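# Rehang a half-fallen T-shirt properly on its hanger

## Task

The T-shirt currently dangles from its hanger by a single shoulder. Put it back on that same hanger so that it sits about centred, the hook comes out through the neck opening, each end of the hanger is inside one shoulder of the shirt, and the outermost third of both hanger arms is under fabric. At the end that hanger must hang level and motionless on the rail, about perpendicular to the rail. Every other hanger must still be on the rail at the end. The rack is free-standing, so it must also end upright and close to its original spot.

## Robot and tools

Robot: two six-joint arms, left_arm and right_arm, each with a parallel two-finger gripper and a wrist camera. Fixed cameras: cam_head_left, cam_head_right, cam_high, cam_low; wrist cameras: cam_left_wrist, cam_right_wrist. All images are 672x504.

Frames: the scene frame has its origin at table-top height midway between the nominal arm bases, +z up, +x out over the table, +y toward left_arm (arm names do not match image sides). Each arm reports its gripper pose (end_effector_position in metres, end_effector_quat_wxyz) in its own base frame. Calibrated bases in the scene frame: left_arm at (-0.001, +0.362, +0.024), right_arm at (+0.002, -0.235, +0.048), both nearly unrotated with +z up. Reported hand poses can be off by a few centimetres, more at long reach. The gripper's fingers point along its +z and open along its y; end_effector_position sits between the pads, about 1 cm behind the tips.

Row layout (used by every motion tool): one flat list of 14 numbers covering both arms: left_arm waist, shoulder, elbow, wrist pitch, wrist yaw, wrist roll, opening; then the same seven for right_arm. Send all 14 even if one arm stays still. Joint numbers are in [-1, 1] and are offsets, not poses: they add to that arm's Joint targets as they stood at the start of the action (or of the move), not to the previous row. A value of 1.0 equals 1.202 rad for waist, 1.258 shoulder, 1.3 elbow, 2.073 wrist pitch, 2.022 wrist yaw and wrist roll. Repeating the same offset moves the joint further. Sending 0 for an arm's joints re-commands its current Joint targets. The opening number is absolute, not an offset: +1 fully open, -1 closed; sending 0 really commands half open, so to keep a gripper as is, resend its current command (see Tool commands).

Shoulder sign is reversed on both arms relative to the URDF. Stated URDF ranges (rad): waist -2.618 to 3.054, shoulder 0.000 to 3.142 (so -3.142 to 0.000 in your numbers), elbow 0.000 to 3.142, wrist pitch and wrist yaw -1.571 to 1.571, wrist roll -2.094 to 2.094. True ends may differ by up to 0.059 rad. An action asking a joint more than 0.059 rad beyond its end is rejected for both arms; if the first action of a call fails this, the whole call is rejected. A result line "joint sent to its limit" means a joint was clipped at its end.

execute_actions(actions, cameras): actions is a list of actions; each action is a table of up to 15 rows, one row per 1/30 s control step; if fewer rows are given the last is held to fill 15 steps (0.5 s). Empty list returns state and images only. cameras selects images: omitted/null/["all"] gives all, [] gives none, an unknown name voids the call.

move(target, speed, blend, opening_speed, blocking, cameras): target is one 14-number row or a list of up to 15 rows; all rows are offsets from the same current Joint targets, not chained. All joints travel in step so the gripper moves in curves; nothing is avoided, including the other arm. speed is the top rad/s of the joint with the longest travel, 0.01 to 2 (default 0.5), one value or one per target. blend (rad) rounds corners in a list; 0 stops at each. opening_speed sets the finger rate in units per second on the -1..+1 scale, at least 0.2; use it near its minimum when closing on something soft. Opening changes in later targets are applied after everything comes to rest there. blocking=false returns after about 0.5 s while the move continues. The result adds a "move:" line: done, off_target (resting more than 0.035 rad from target), moving, held, or fault, plus limits=held and the worst joint error per arm. Neither done nor off_target tells you about contact.

wait(seconds 0 to 10): lets time pass holding commands; a running move continues. stop: brakes a running move. zoom_image(camera, region [x0, y0, x1, y1] pixels, at most 504x504): enlarges part of that camera's newest image. read_manual(section="licences") gives licence text only. finished_scene(scene): ends the scene irreversibly; the shirt and rack must stay correct afterwards with the robot not holding them.

Result lines: Joint positions and Joint velocities per arm in joint order, then finger gap (m; 0.094 fully open). Joint targets are what your next offsets add to. Tool commands shows current gripper commands. grip_measured is finger opening on the command scale (reads slightly wide when empty). Joint torques include gravity, have offsets and noise, positive toward larger positions; joints 1 to 3 wrap at ±28 N m. "joint command not followed" means the clearance check altered some steps. Execute_actions results also list joint positions at some steps. Velocities reading "within noise" means the arm is still.

Motion limits: joint speed is capped; each joint's target can lead its measured angle by at most 0.202 (waist), 0.258 (shoulder), 0.3 (elbow), 0.573 (wrist pitch), 0.522 (yaw, roll) rad per step, and targets putting the gripper over 200 mm from where it is get scaled back. Large offsets may need several actions. If an arm is blocked or dragged, command targets back past its measured positions to stop it pressing.

Gripping: the gripper squeezes roughly 50 to 64 N per pad once commanded about 0.05 below the first-touch reading (more for soft cloth). To release, command well above grip_measured.

Avoid: dropping the shirt or letting go while it swings, anything leaving the table, knocking the rack over or shifting it, knocking other hangers off the rail, fast collisions, hard presses, and any contact between the two arms. Heat builds when holding loads, staying stretched out or pushing against something; MOTOR HOT appears at 75 °C, at 90 °C the arm folds and idles, at 100 °C it goes limp. Occasional outside tugs on held items or pushes on loose ones can occur.

Each tool is called after ">>>" by a JSON object that holds its "fn" and its "kwargs".

## Session

>>> {"fn": "execute_actions", "kwargs": {"actions": []}}

Scene clock: 0.00 s.
left_arm: end_effector_position=(+0.3815, +0.0002, +0.4059) grip_measured=+1.000 end_effector_quat_wxyz=(+0.705, +0.001, +0.709, -0.003) | right_arm: end_effector_position=(+0.3816, +0.0000, +0.4058) grip_measured=+1.000 end_effector_quat_wxyz=(+0.705, +0.001, +0.709, -0.003)
Joint positions: left_arm=[0 -1.047 1.047 -0.006 0.004 -0.003 0.094] | right_arm=[0 -1.047 1.047 -0.005 0.005 -0.003 0.094]
Joint velocities: within noise
Joint torques (N m): no reading
Motor temperatures (°C): left_arm=[29 37 39 37 29 27 28] | right_arm=[26 35 34 35 29 32 28]
Heat: left arm: 39 °C; right arm: 35 °C.
Joint targets: left_arm=[0.000 -1.042 1.050 -0.014 0.000 0.001] | right_arm=[0.000 -1.038 1.062 0.009 0.000 0.001]
Tool commands: left_gripper/opening=+1.0 right_gripper/opening=+1.0

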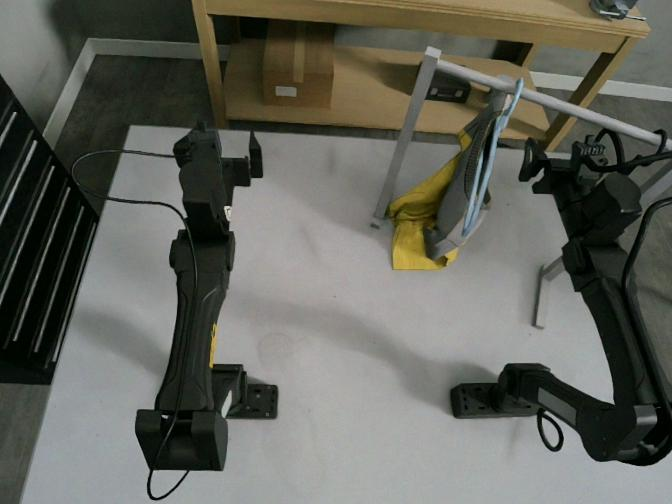

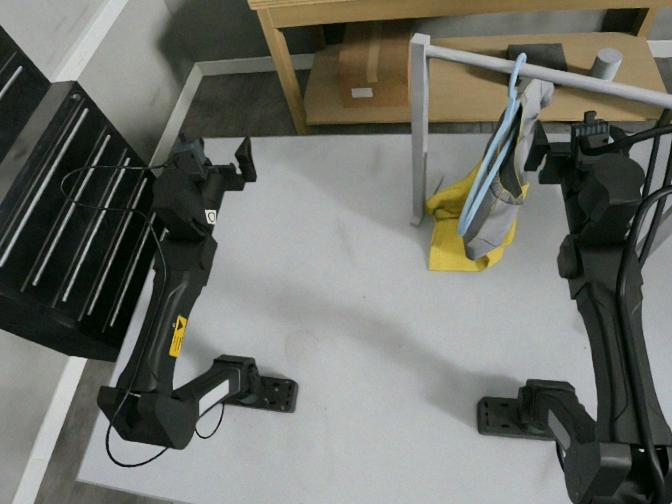

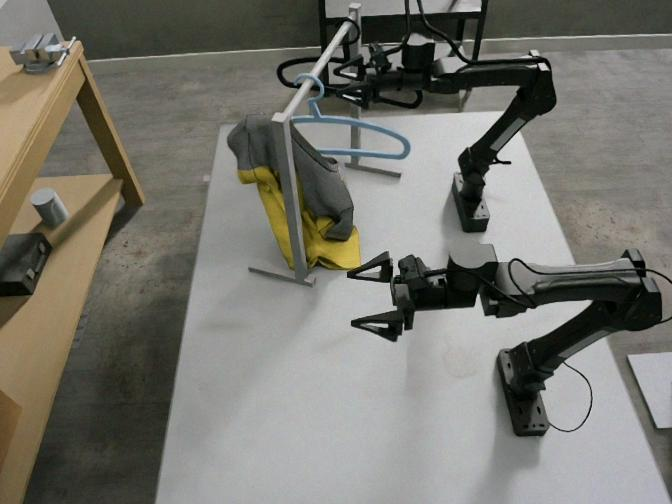

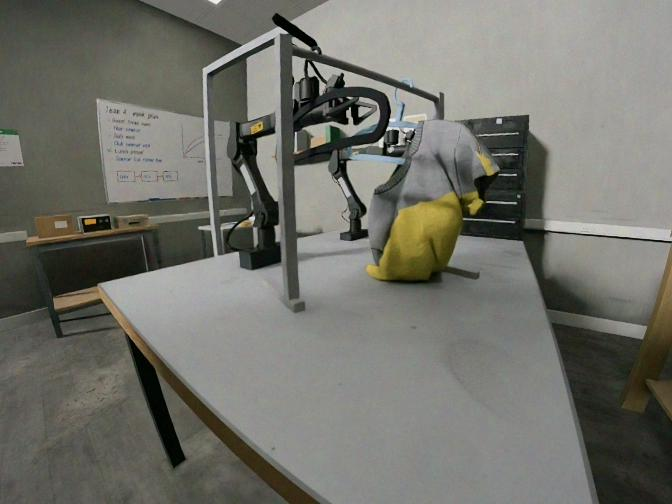

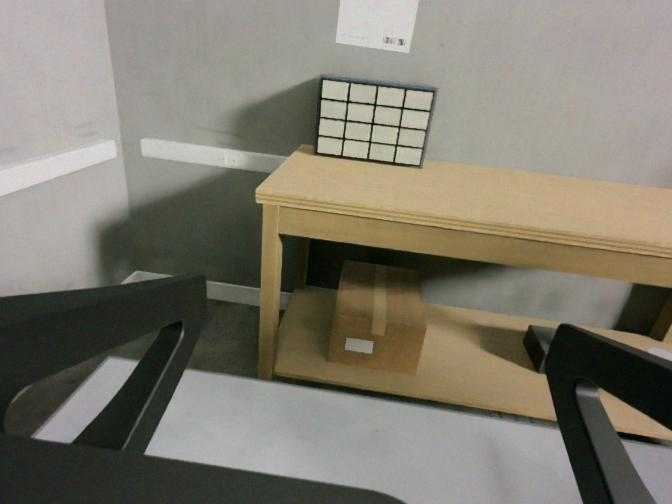

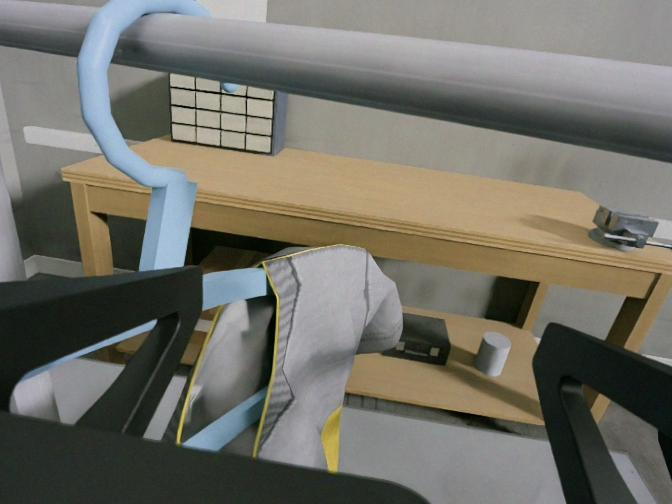

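>>> {"fn": "zoom_image", "kwargs": {"camera": "cam_head_right", "region": [400, 20, 600, 290]}}

>>> {"fn": "zoom_image", "kwargs": {"camera": "cam_head_left", "region": [350, 40, 580, 290]}}

>>> {"fn": "zoom_image", "kwargs": {"camera": "cam_high", "region": [210, 50, 430, 300]}}

>>> {"fn": "zoom_image", "kwargs": {"camera": "cam_low", "region": [320, 60, 520, 300]}}

>>> {"fn": "zoom_image", "kwargs": {"camera": "cam_right_wrist", "region": [0, 150, 500, 504]}}

Scaled by 1.867 from the camera's 672x504 image, which has a finer 960x720 frame.

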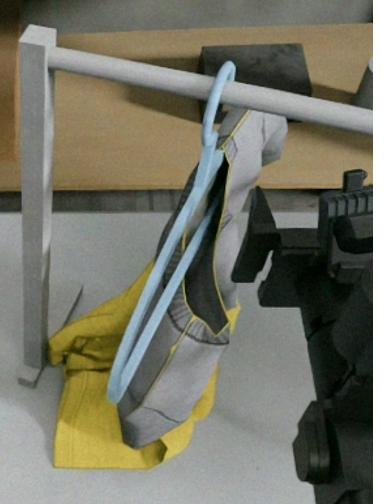

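Scaled by 2.016 from the camera's 672x504 image, which has a finer 960x720 frame.

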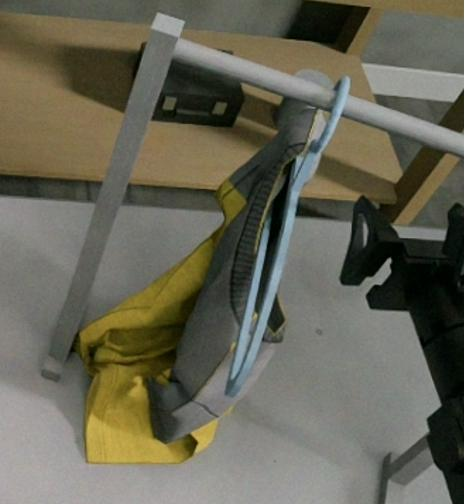

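Scaled by 2.016 from the camera's 672x504 image, which has a finer 960x720 frame.

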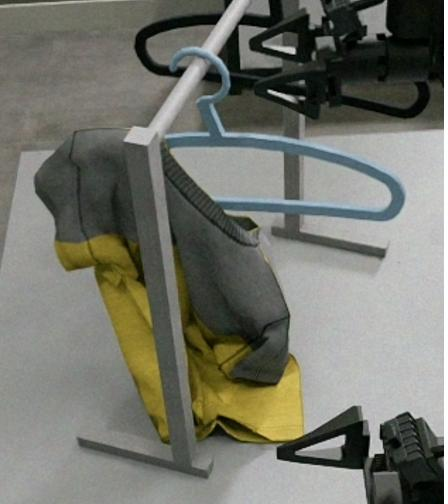

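Scaled by 2.100 from the camera's 672x504 image, which has a finer 960x720 frame.

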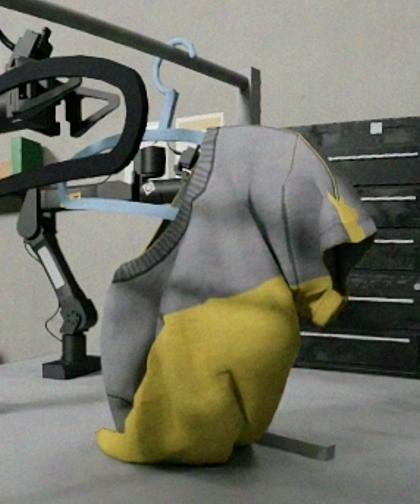

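Scaled by 1.008 from the camera's 672x504 image, which has a finer 960x720 frame.

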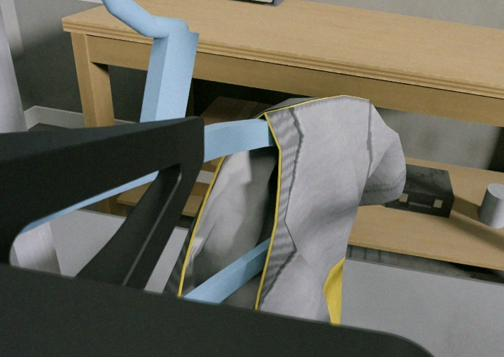

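>>> {"fn": "move", "kwargs": {"target": [-0.499,0,0,0,0,0,1,0.208,0,0,0,0,0,1], "speed": 1.0}}

>>> {"fn": "zoom_image", "kwargs": {"camera": "cam_right_wrist", "region": [168, 0, 672, 504]}}

>>> {"fn": "zoom_image", "kwargs": {"camera": "cam_left_wrist", "region": [168, 0, 672, 504]}}

Scene clock: 5.87 s.
left_arm: end_effector_position=(+0.3155, -0.2145, +0.4059) grip_measured=+1.000 end_effector_quat_wxyz=(+0.673, +0.209, +0.677, -0.210) | right_arm: end_effector_position=(+0.3696, +0.0948, +0.4058) grip_measured=+1.000 end_effector_quat_wxyz=(+0.700, -0.090, +0.703, +0.087)
Joint positions: left_arm=[-0.598 -1.047 1.047 -0.006 0.004 -0.003 0.094] | right_arm=[0.247 -1.047 1.047 -0.005 -0.004 -0.003 0.094]
Joint velocities: within noise
Joint torques (N m): left_arm=[-0.08 2.7 9.32 1.84 0.01 0] | right_arm=[0.25 3 7.49 1.46 0.01 -0.02]
Motor temperatures (°C): left_arm=[29 37 39 38 29 27 28] | right_arm=[26 35 34 37 29 32 28]
Heat: left arm: 39 °C; right arm: 37 °C.
Joint targets: left_arm=[-0.600 -1.042 1.050 -0.014 0.000 0.001] | right_arm=[0.250 -1.038 1.062 0.009 0.000 0.001]
move: done

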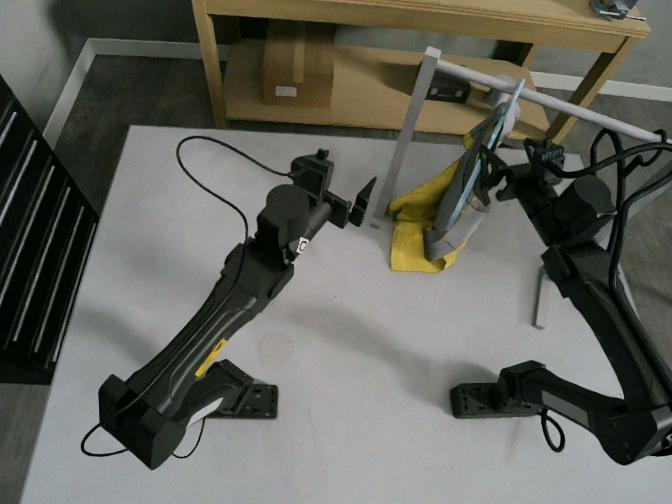

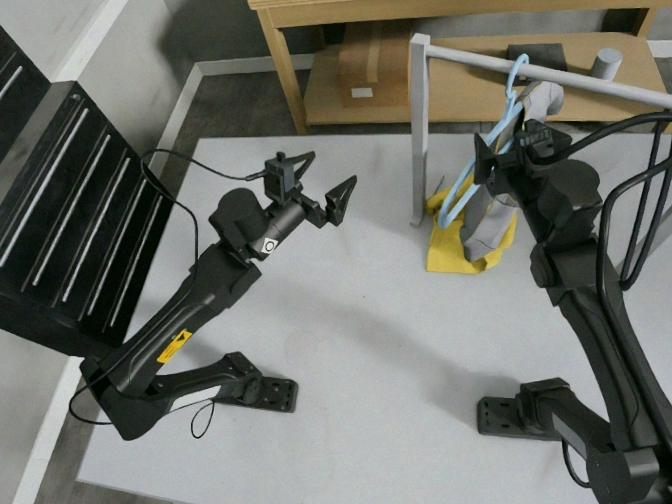

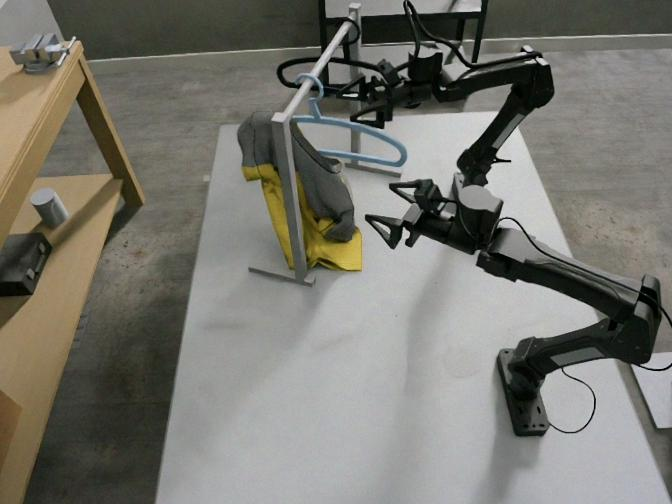

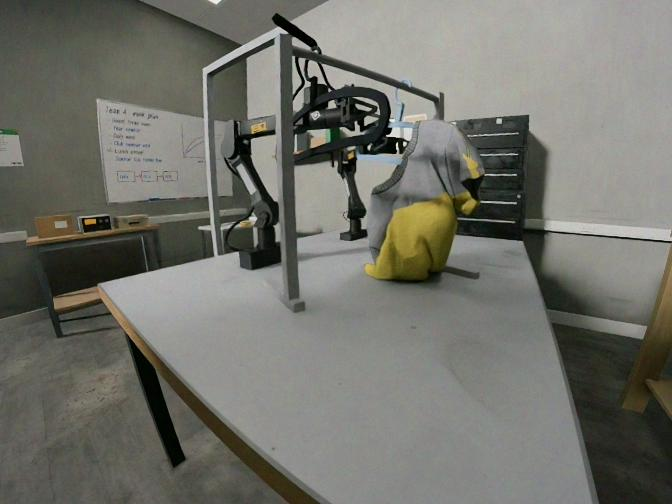

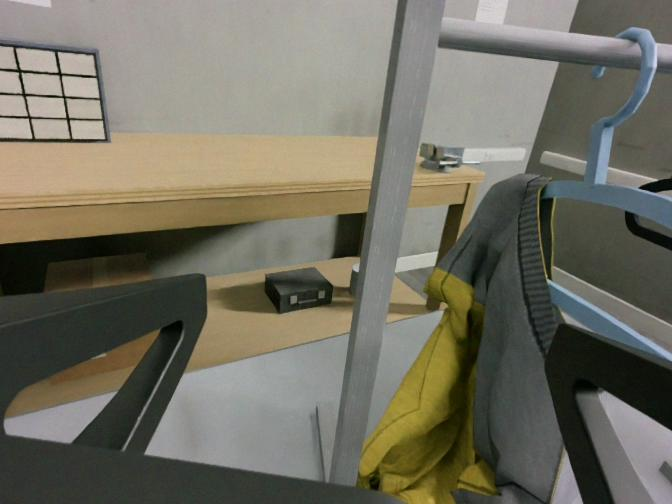

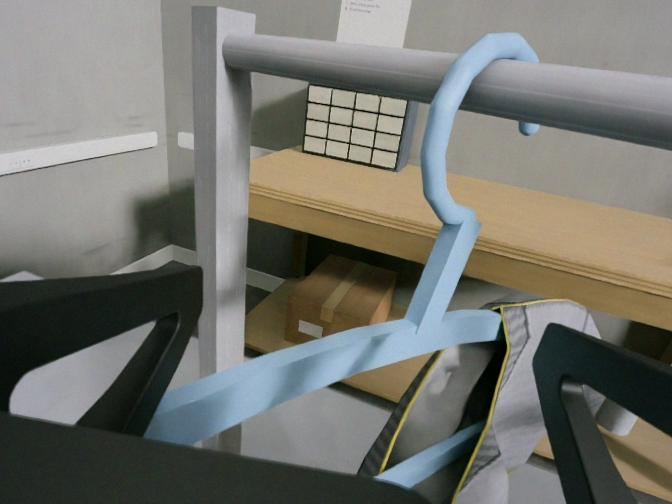

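Scaled by 1.000.

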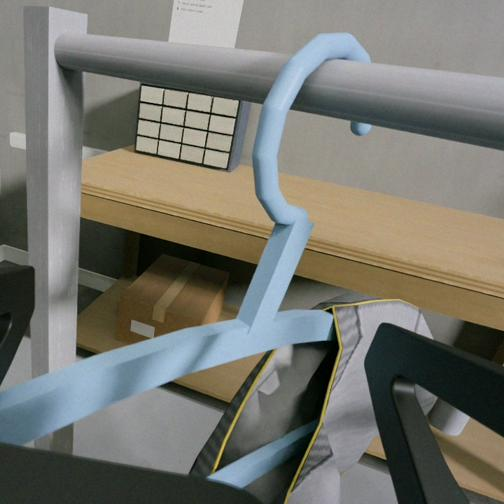

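Scaled by 1.000.

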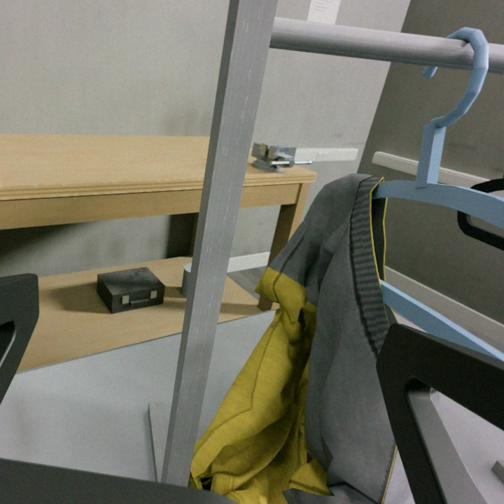

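>>> {"fn": "move", "kwargs": {"target": [[-0.08,0.006,-0.17,0.104,0,0,1,-0.208,0,0,0,0,0,1],[-0.1664,0.0127,-0.34,0.2084,0,0,1,-0.10,0.4415,-0.45,0,0,0,1]], "speed": 1.2, "blend": 0.1}}

>>> {"fn": "zoom_image", "kwargs": {"camera": "cam_right_wrist", "region": [100, 0, 600, 420]}}

>>> {"fn": "zoom_image", "kwargs": {"camera": "cam_left_wrist", "region": [168, 0, 672, 504]}}

>>> {"fn": "zoom_image", "kwargs": {"camera": "cam_head_right", "region": [400, 20, 600, 290]}}

Scene clock: 11.23 s.
left_arm: end_effector_position=(+0.2693, -0.2741, +0.2971) grip_measured=+1.000 end_effector_quat_wxyz=(+0.642, +0.278, +0.661, -0.272) | right_arm: end_effector_position=(+0.2795, +0.0362, +0.3005) grip_measured=+1.000 end_effector_quat_wxyz=(+0.703, -0.046, +0.708, +0.043)
Joint positions: left_arm=[-0.796 -1.043 0.632 0.384 0.003 -0.003 0.094] | right_arm=[0.124 -0.496 0.488 0.001 -0.002 -0.003 0.094]
Joint velocities: within noise
Joint torques (N m): left_arm=[-0.31 3.92 7.42 2.28 0.01 -0.03] | right_arm=[0.44 -0.47 5.67 1.42 -0.01 -0.02]
Motor temperatures (°C): left_arm=[29 37 39 39 29 27 28] | right_arm=[26 35 35 38 29 32 28]
Heat: left arm: 39 °C; right arm: 38 °C.
Joint targets: left_arm=[-0.800 -1.026 0.608 0.418 0.000 0.001] | right_arm=[0.130 -0.483 0.477 0.009 0.000 0.001]
move: done

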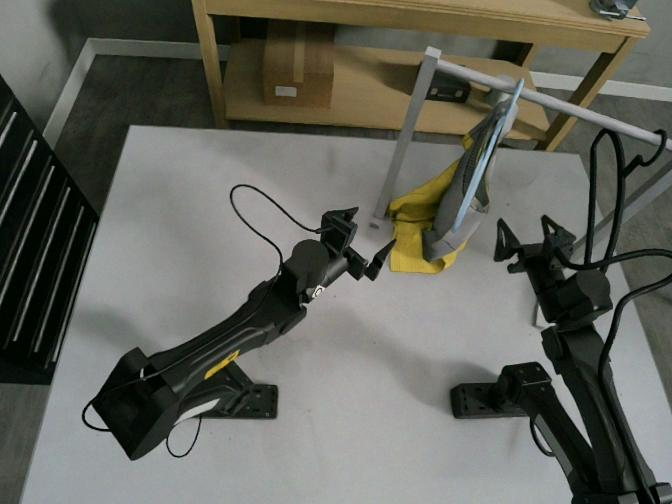

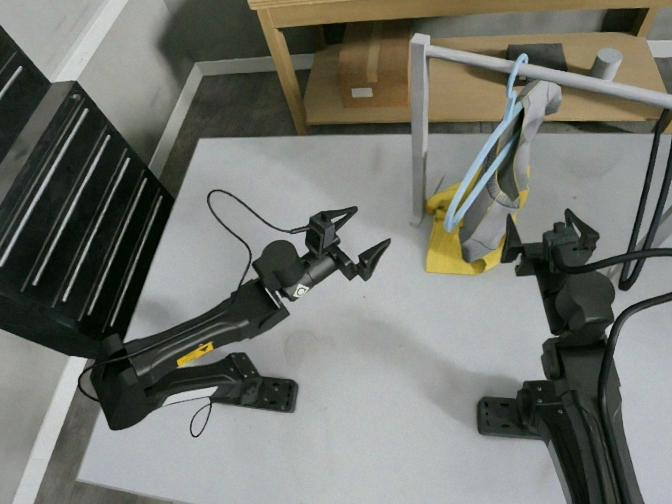

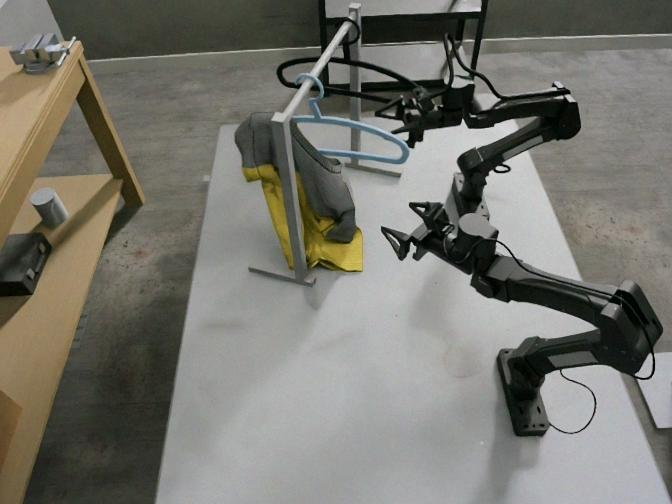

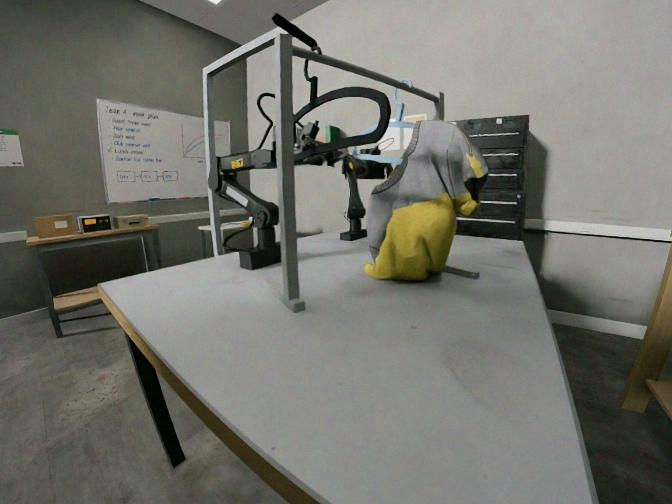

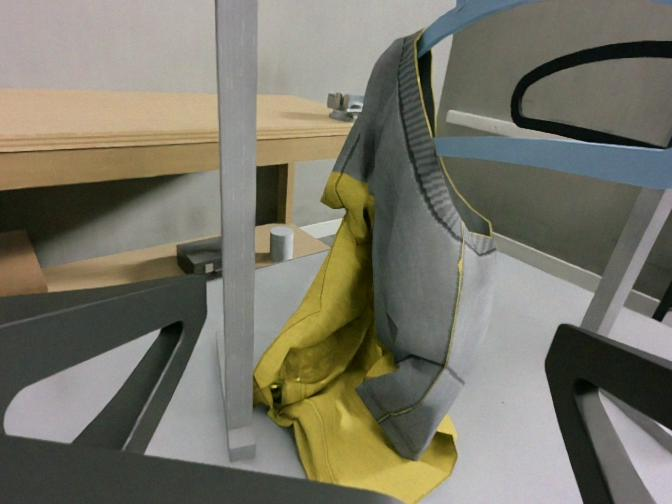

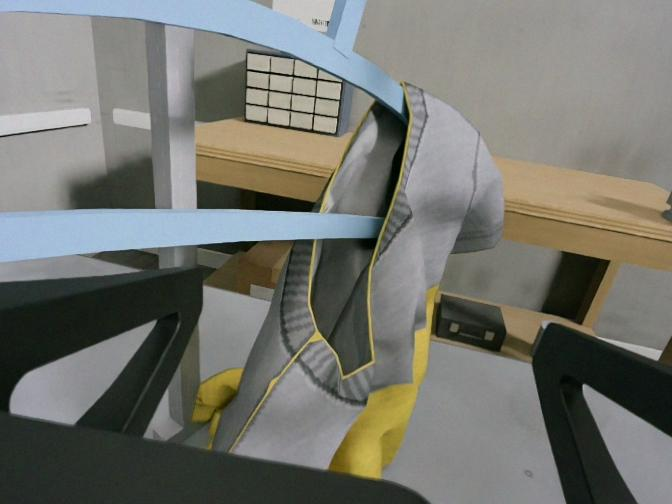

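Scaled by 1.008 from the camera's 672x504 image, which has a finer 960x720 frame.

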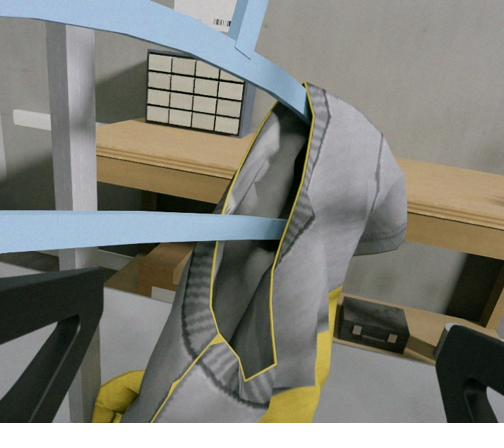

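Scaled by 1.000.

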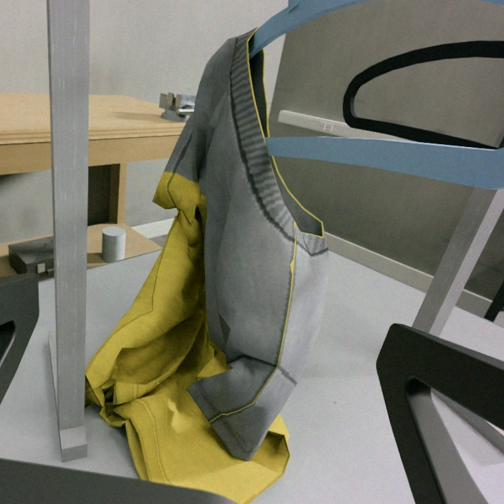

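Scaled by 1.867 from the camera's 672x504 image, which has a finer 960x720 frame.

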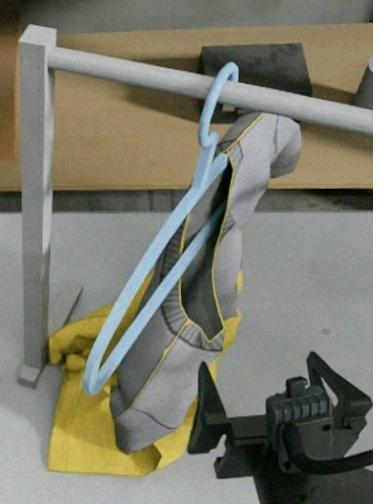

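>>> {"fn": "move", "kwargs": {"target": [[-0.345,-0.4664,-0.03,0.3015,-0.3002,0,1,-0.1604,-0.4449,0.2385,0.2032,-0.2115,0,0.2],[-0.385,-0.922,0.6008,0.1827,-0.4532,0,1,-0.1604,-0.4449,0.2385,0.2032,-0.2115,0,0.2]], "speed": 1.0, "blend": 0.1}}

>>> {"fn": "zoom_image", "kwargs": {"camera": "cam_right_wrist", "region": [168, 0, 672, 504]}}

>>> {"fn": "zoom_image", "kwargs": {"camera": "cam_left_wrist", "region": [168, 0, 672, 504]}}

>>> {"fn": "zoom_image", "kwargs": {"camera": "cam_head_right", "region": [400, 20, 600, 290]}}

Scene clock: 24.80 s.
left_arm: end_effector_position=(+0.3069, -0.4884, +0.2151) grip_measured=+1.000 end_effector_quat_wxyz=(+0.704, +0.106, +0.688, -0.138) | right_arm: end_effector_position=(+0.3740, +0.0528, +0.3508) grip_measured=+0.202 end_effector_quat_wxyz=(+0.724, -0.137, +0.666, +0.121)
Joint positions: left_arm=[-1.258 -2.153 1.359 0.844 -0.911 -0.003 0.094] | right_arm=[-0.059 -1.041 0.741 0.384 -0.426 -0.003 0.056]
Joint velocities: within noise
Joint torques (N m): left_arm=[-0.38 9.01 11.28 1.17 -0.1 0.01] | right_arm=[-0.38 2.21 9.92 1.69 -0.02 -0.02]
Motor temperatures (°C): left_arm=[29 38 39 42 29 27 28] | right_arm=[26 35 35 39 29 32 28]
Heat: left arm: 42 °C; right arm: 39 °C.
Joint targets: left_arm=[-1.263 -2.186 1.389 0.797 -0.916 0.001] | right_arm=[-0.063 -1.042 0.787 0.430 -0.428 0.001]
move: off_target (left_arm, right_arm); left_arm: the wrist pitch is farthest, 0.047 rad from its target; right_arm: the elbow is farthest, 0.046 rad from its target

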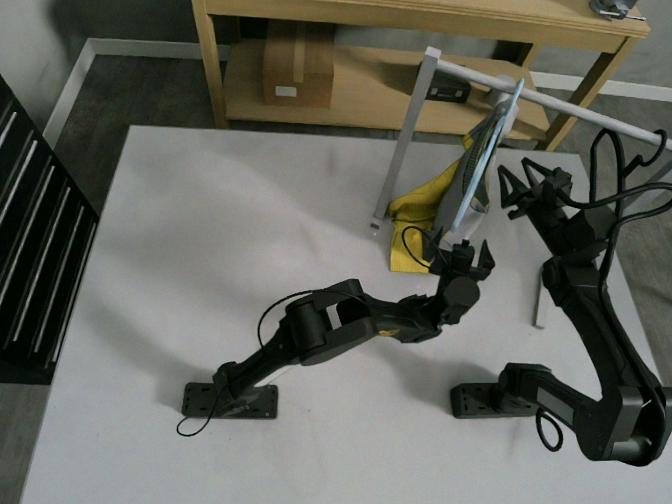

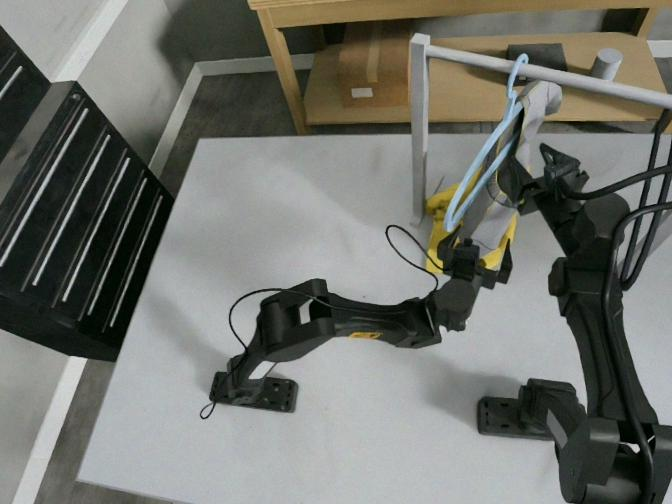

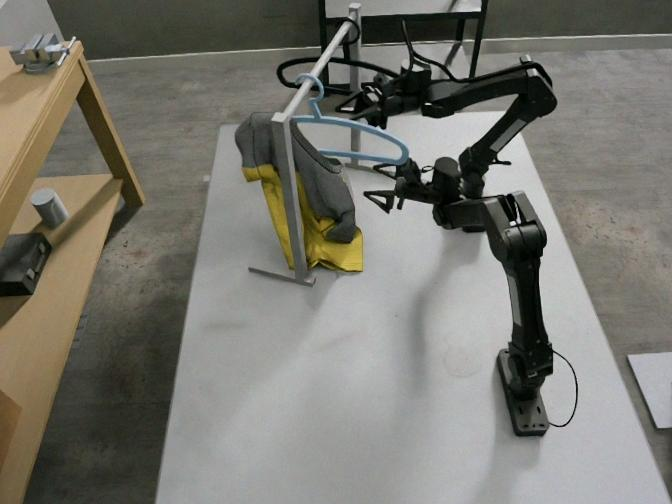

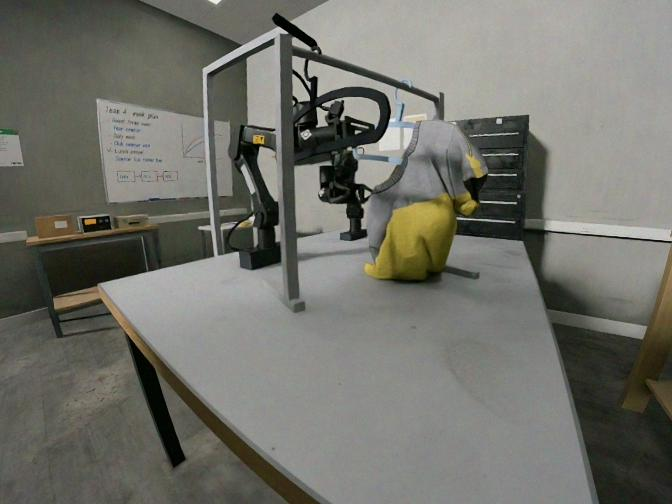

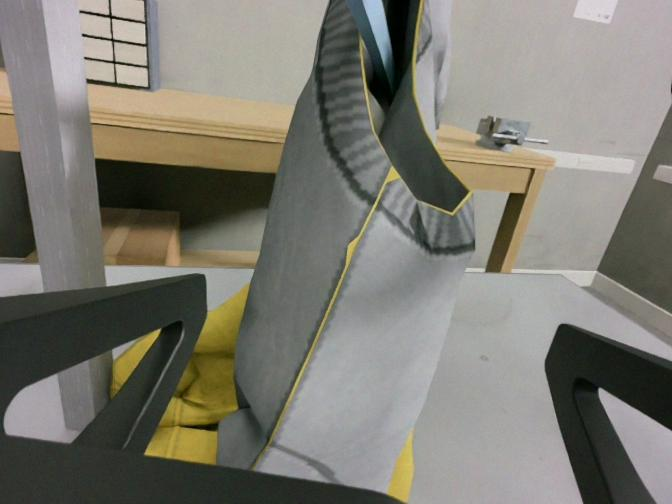

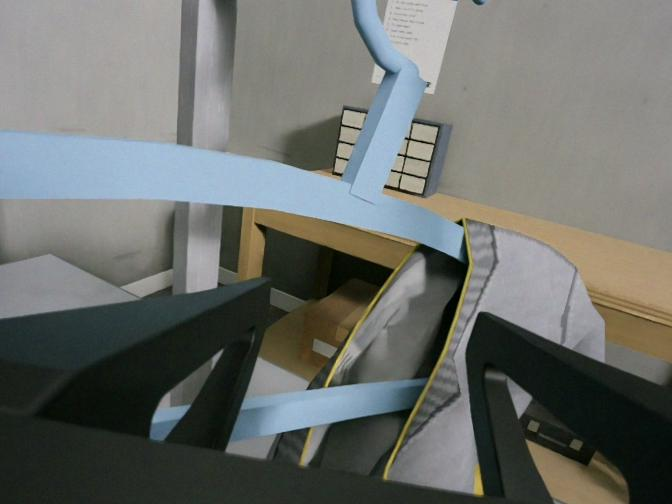

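Scaled by 1.000.

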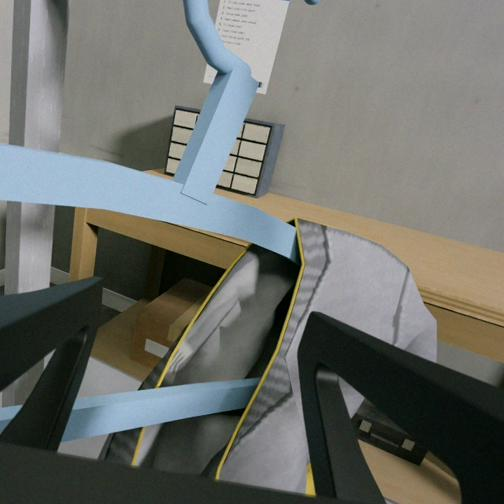

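Scaled by 1.000.

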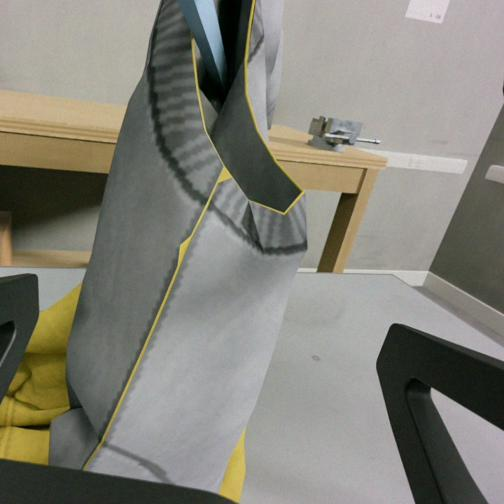

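Scaled by 1.867 from the camera's 672x504 image, which has a finer 960x720 frame.

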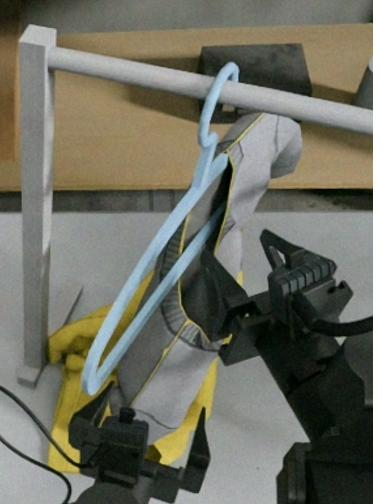

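>>> {"fn": "move", "kwargs": {"target": [[0,0,0,0,0,0,1,0,0,0.0669,0.0024,0,0,0.2],[0.114,-0.1407,0.2677,-0.1047,0.0673,0,1,0.0989,-0.2448,0.2308,0.0468,0.0574,0,0.2]], "speed": 0.4, "blend": 0.03}}

>>> {"fn": "zoom_image", "kwargs": {"camera": "cam_head_right", "region": [400, 20, 600, 290]}}

Scene clock: 30.90 s.
left_arm: end_effector_position=(+0.3868, -0.5139, +0.2214) grip_measured=+1.000 end_effector_quat_wxyz=(+0.700, +0.112, +0.695, -0.122) | right_arm: end_effector_position=(+0.4449, +0.0808, +0.4023) grip_measured=+0.202 end_effector_quat_wxyz=(+0.754, -0.141, +0.629, +0.122)
Joint positions: left_arm=[-1.126 -2.322 1.707 0.628 -0.793 -0.003 0.094] | right_arm=[0.051 -1.346 1.042 0.482 -0.325 -0.003 0.056]
Joint velocities: within noise
Joint torques (N m): left_arm=[0.06 10.1 12.03 1.31 0.09 0.04] | right_arm=[0.35 4.75 9.85 1.66 0.11 -0.02]
Motor temperatures (°C): left_arm=[29 38 40 41 29 27 28] | right_arm=[26 35 36 39 29 32 28]
Heat: left arm: 41 °C; right arm: 39 °C.
Joint targets: left_arm=[-1.126 -2.363 1.737 0.580 -0.780 0.001] | right_arm=[0.056 -1.350 1.087 0.527 -0.312 0.001]
move: off_target (left_arm, right_arm); left_arm: the wrist pitch is farthest, 0.048 rad from its target; right_arm: the elbow is farthest, 0.045 rad from its target

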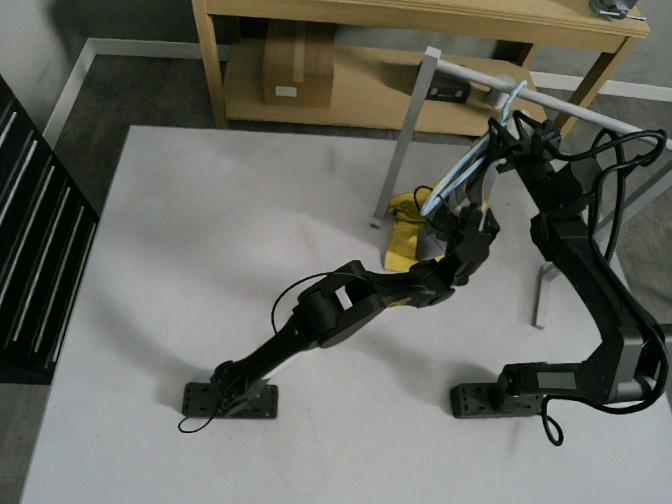

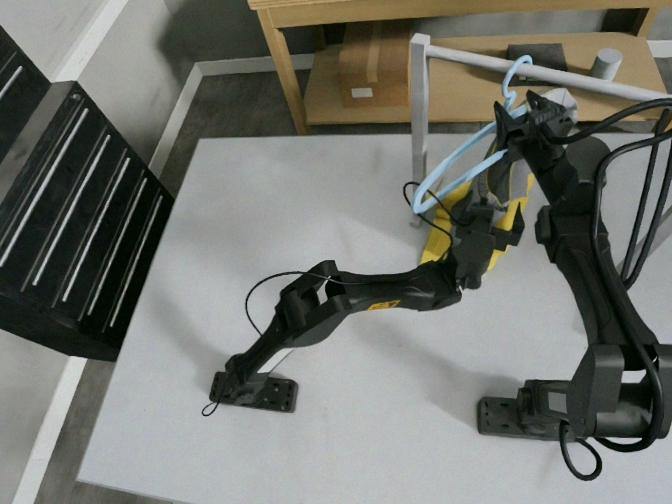

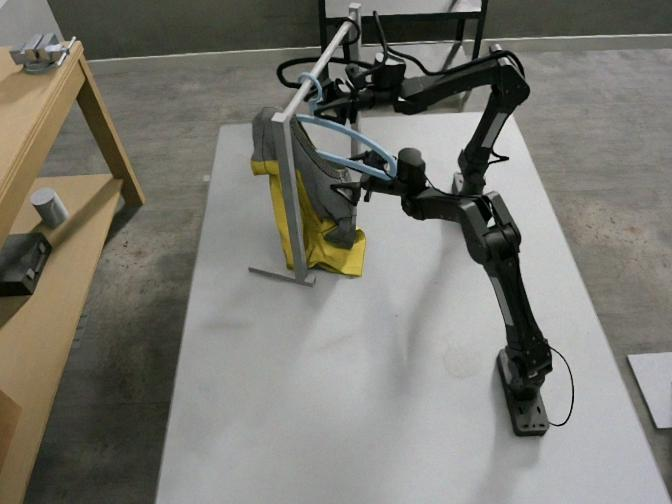

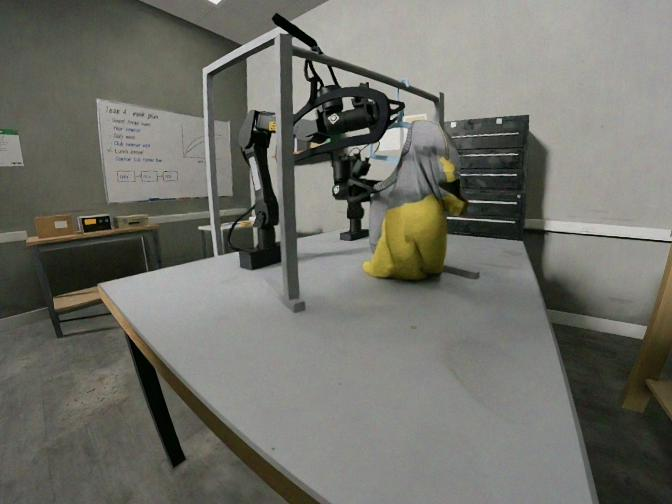

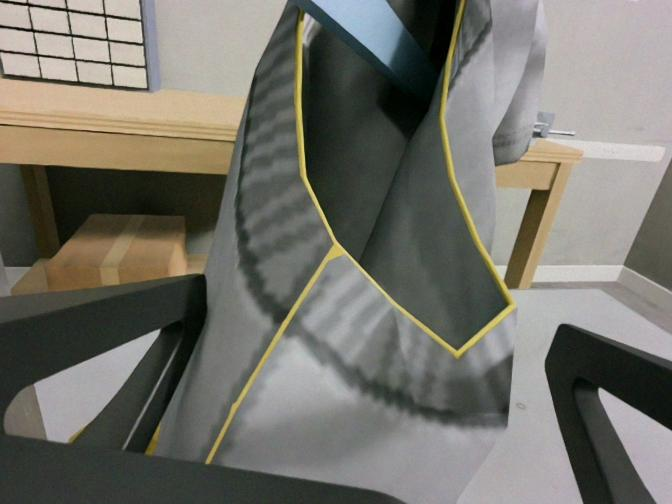

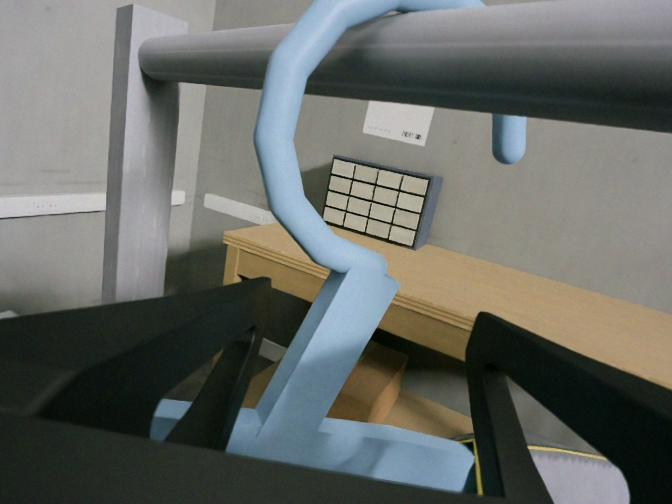

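Scaled by 1.867 from the camera's 672x504 image, which has a finer 960x720 frame.

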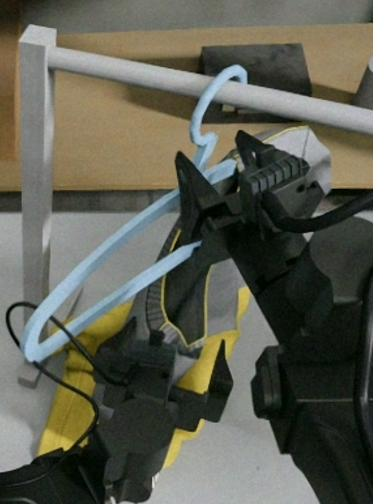

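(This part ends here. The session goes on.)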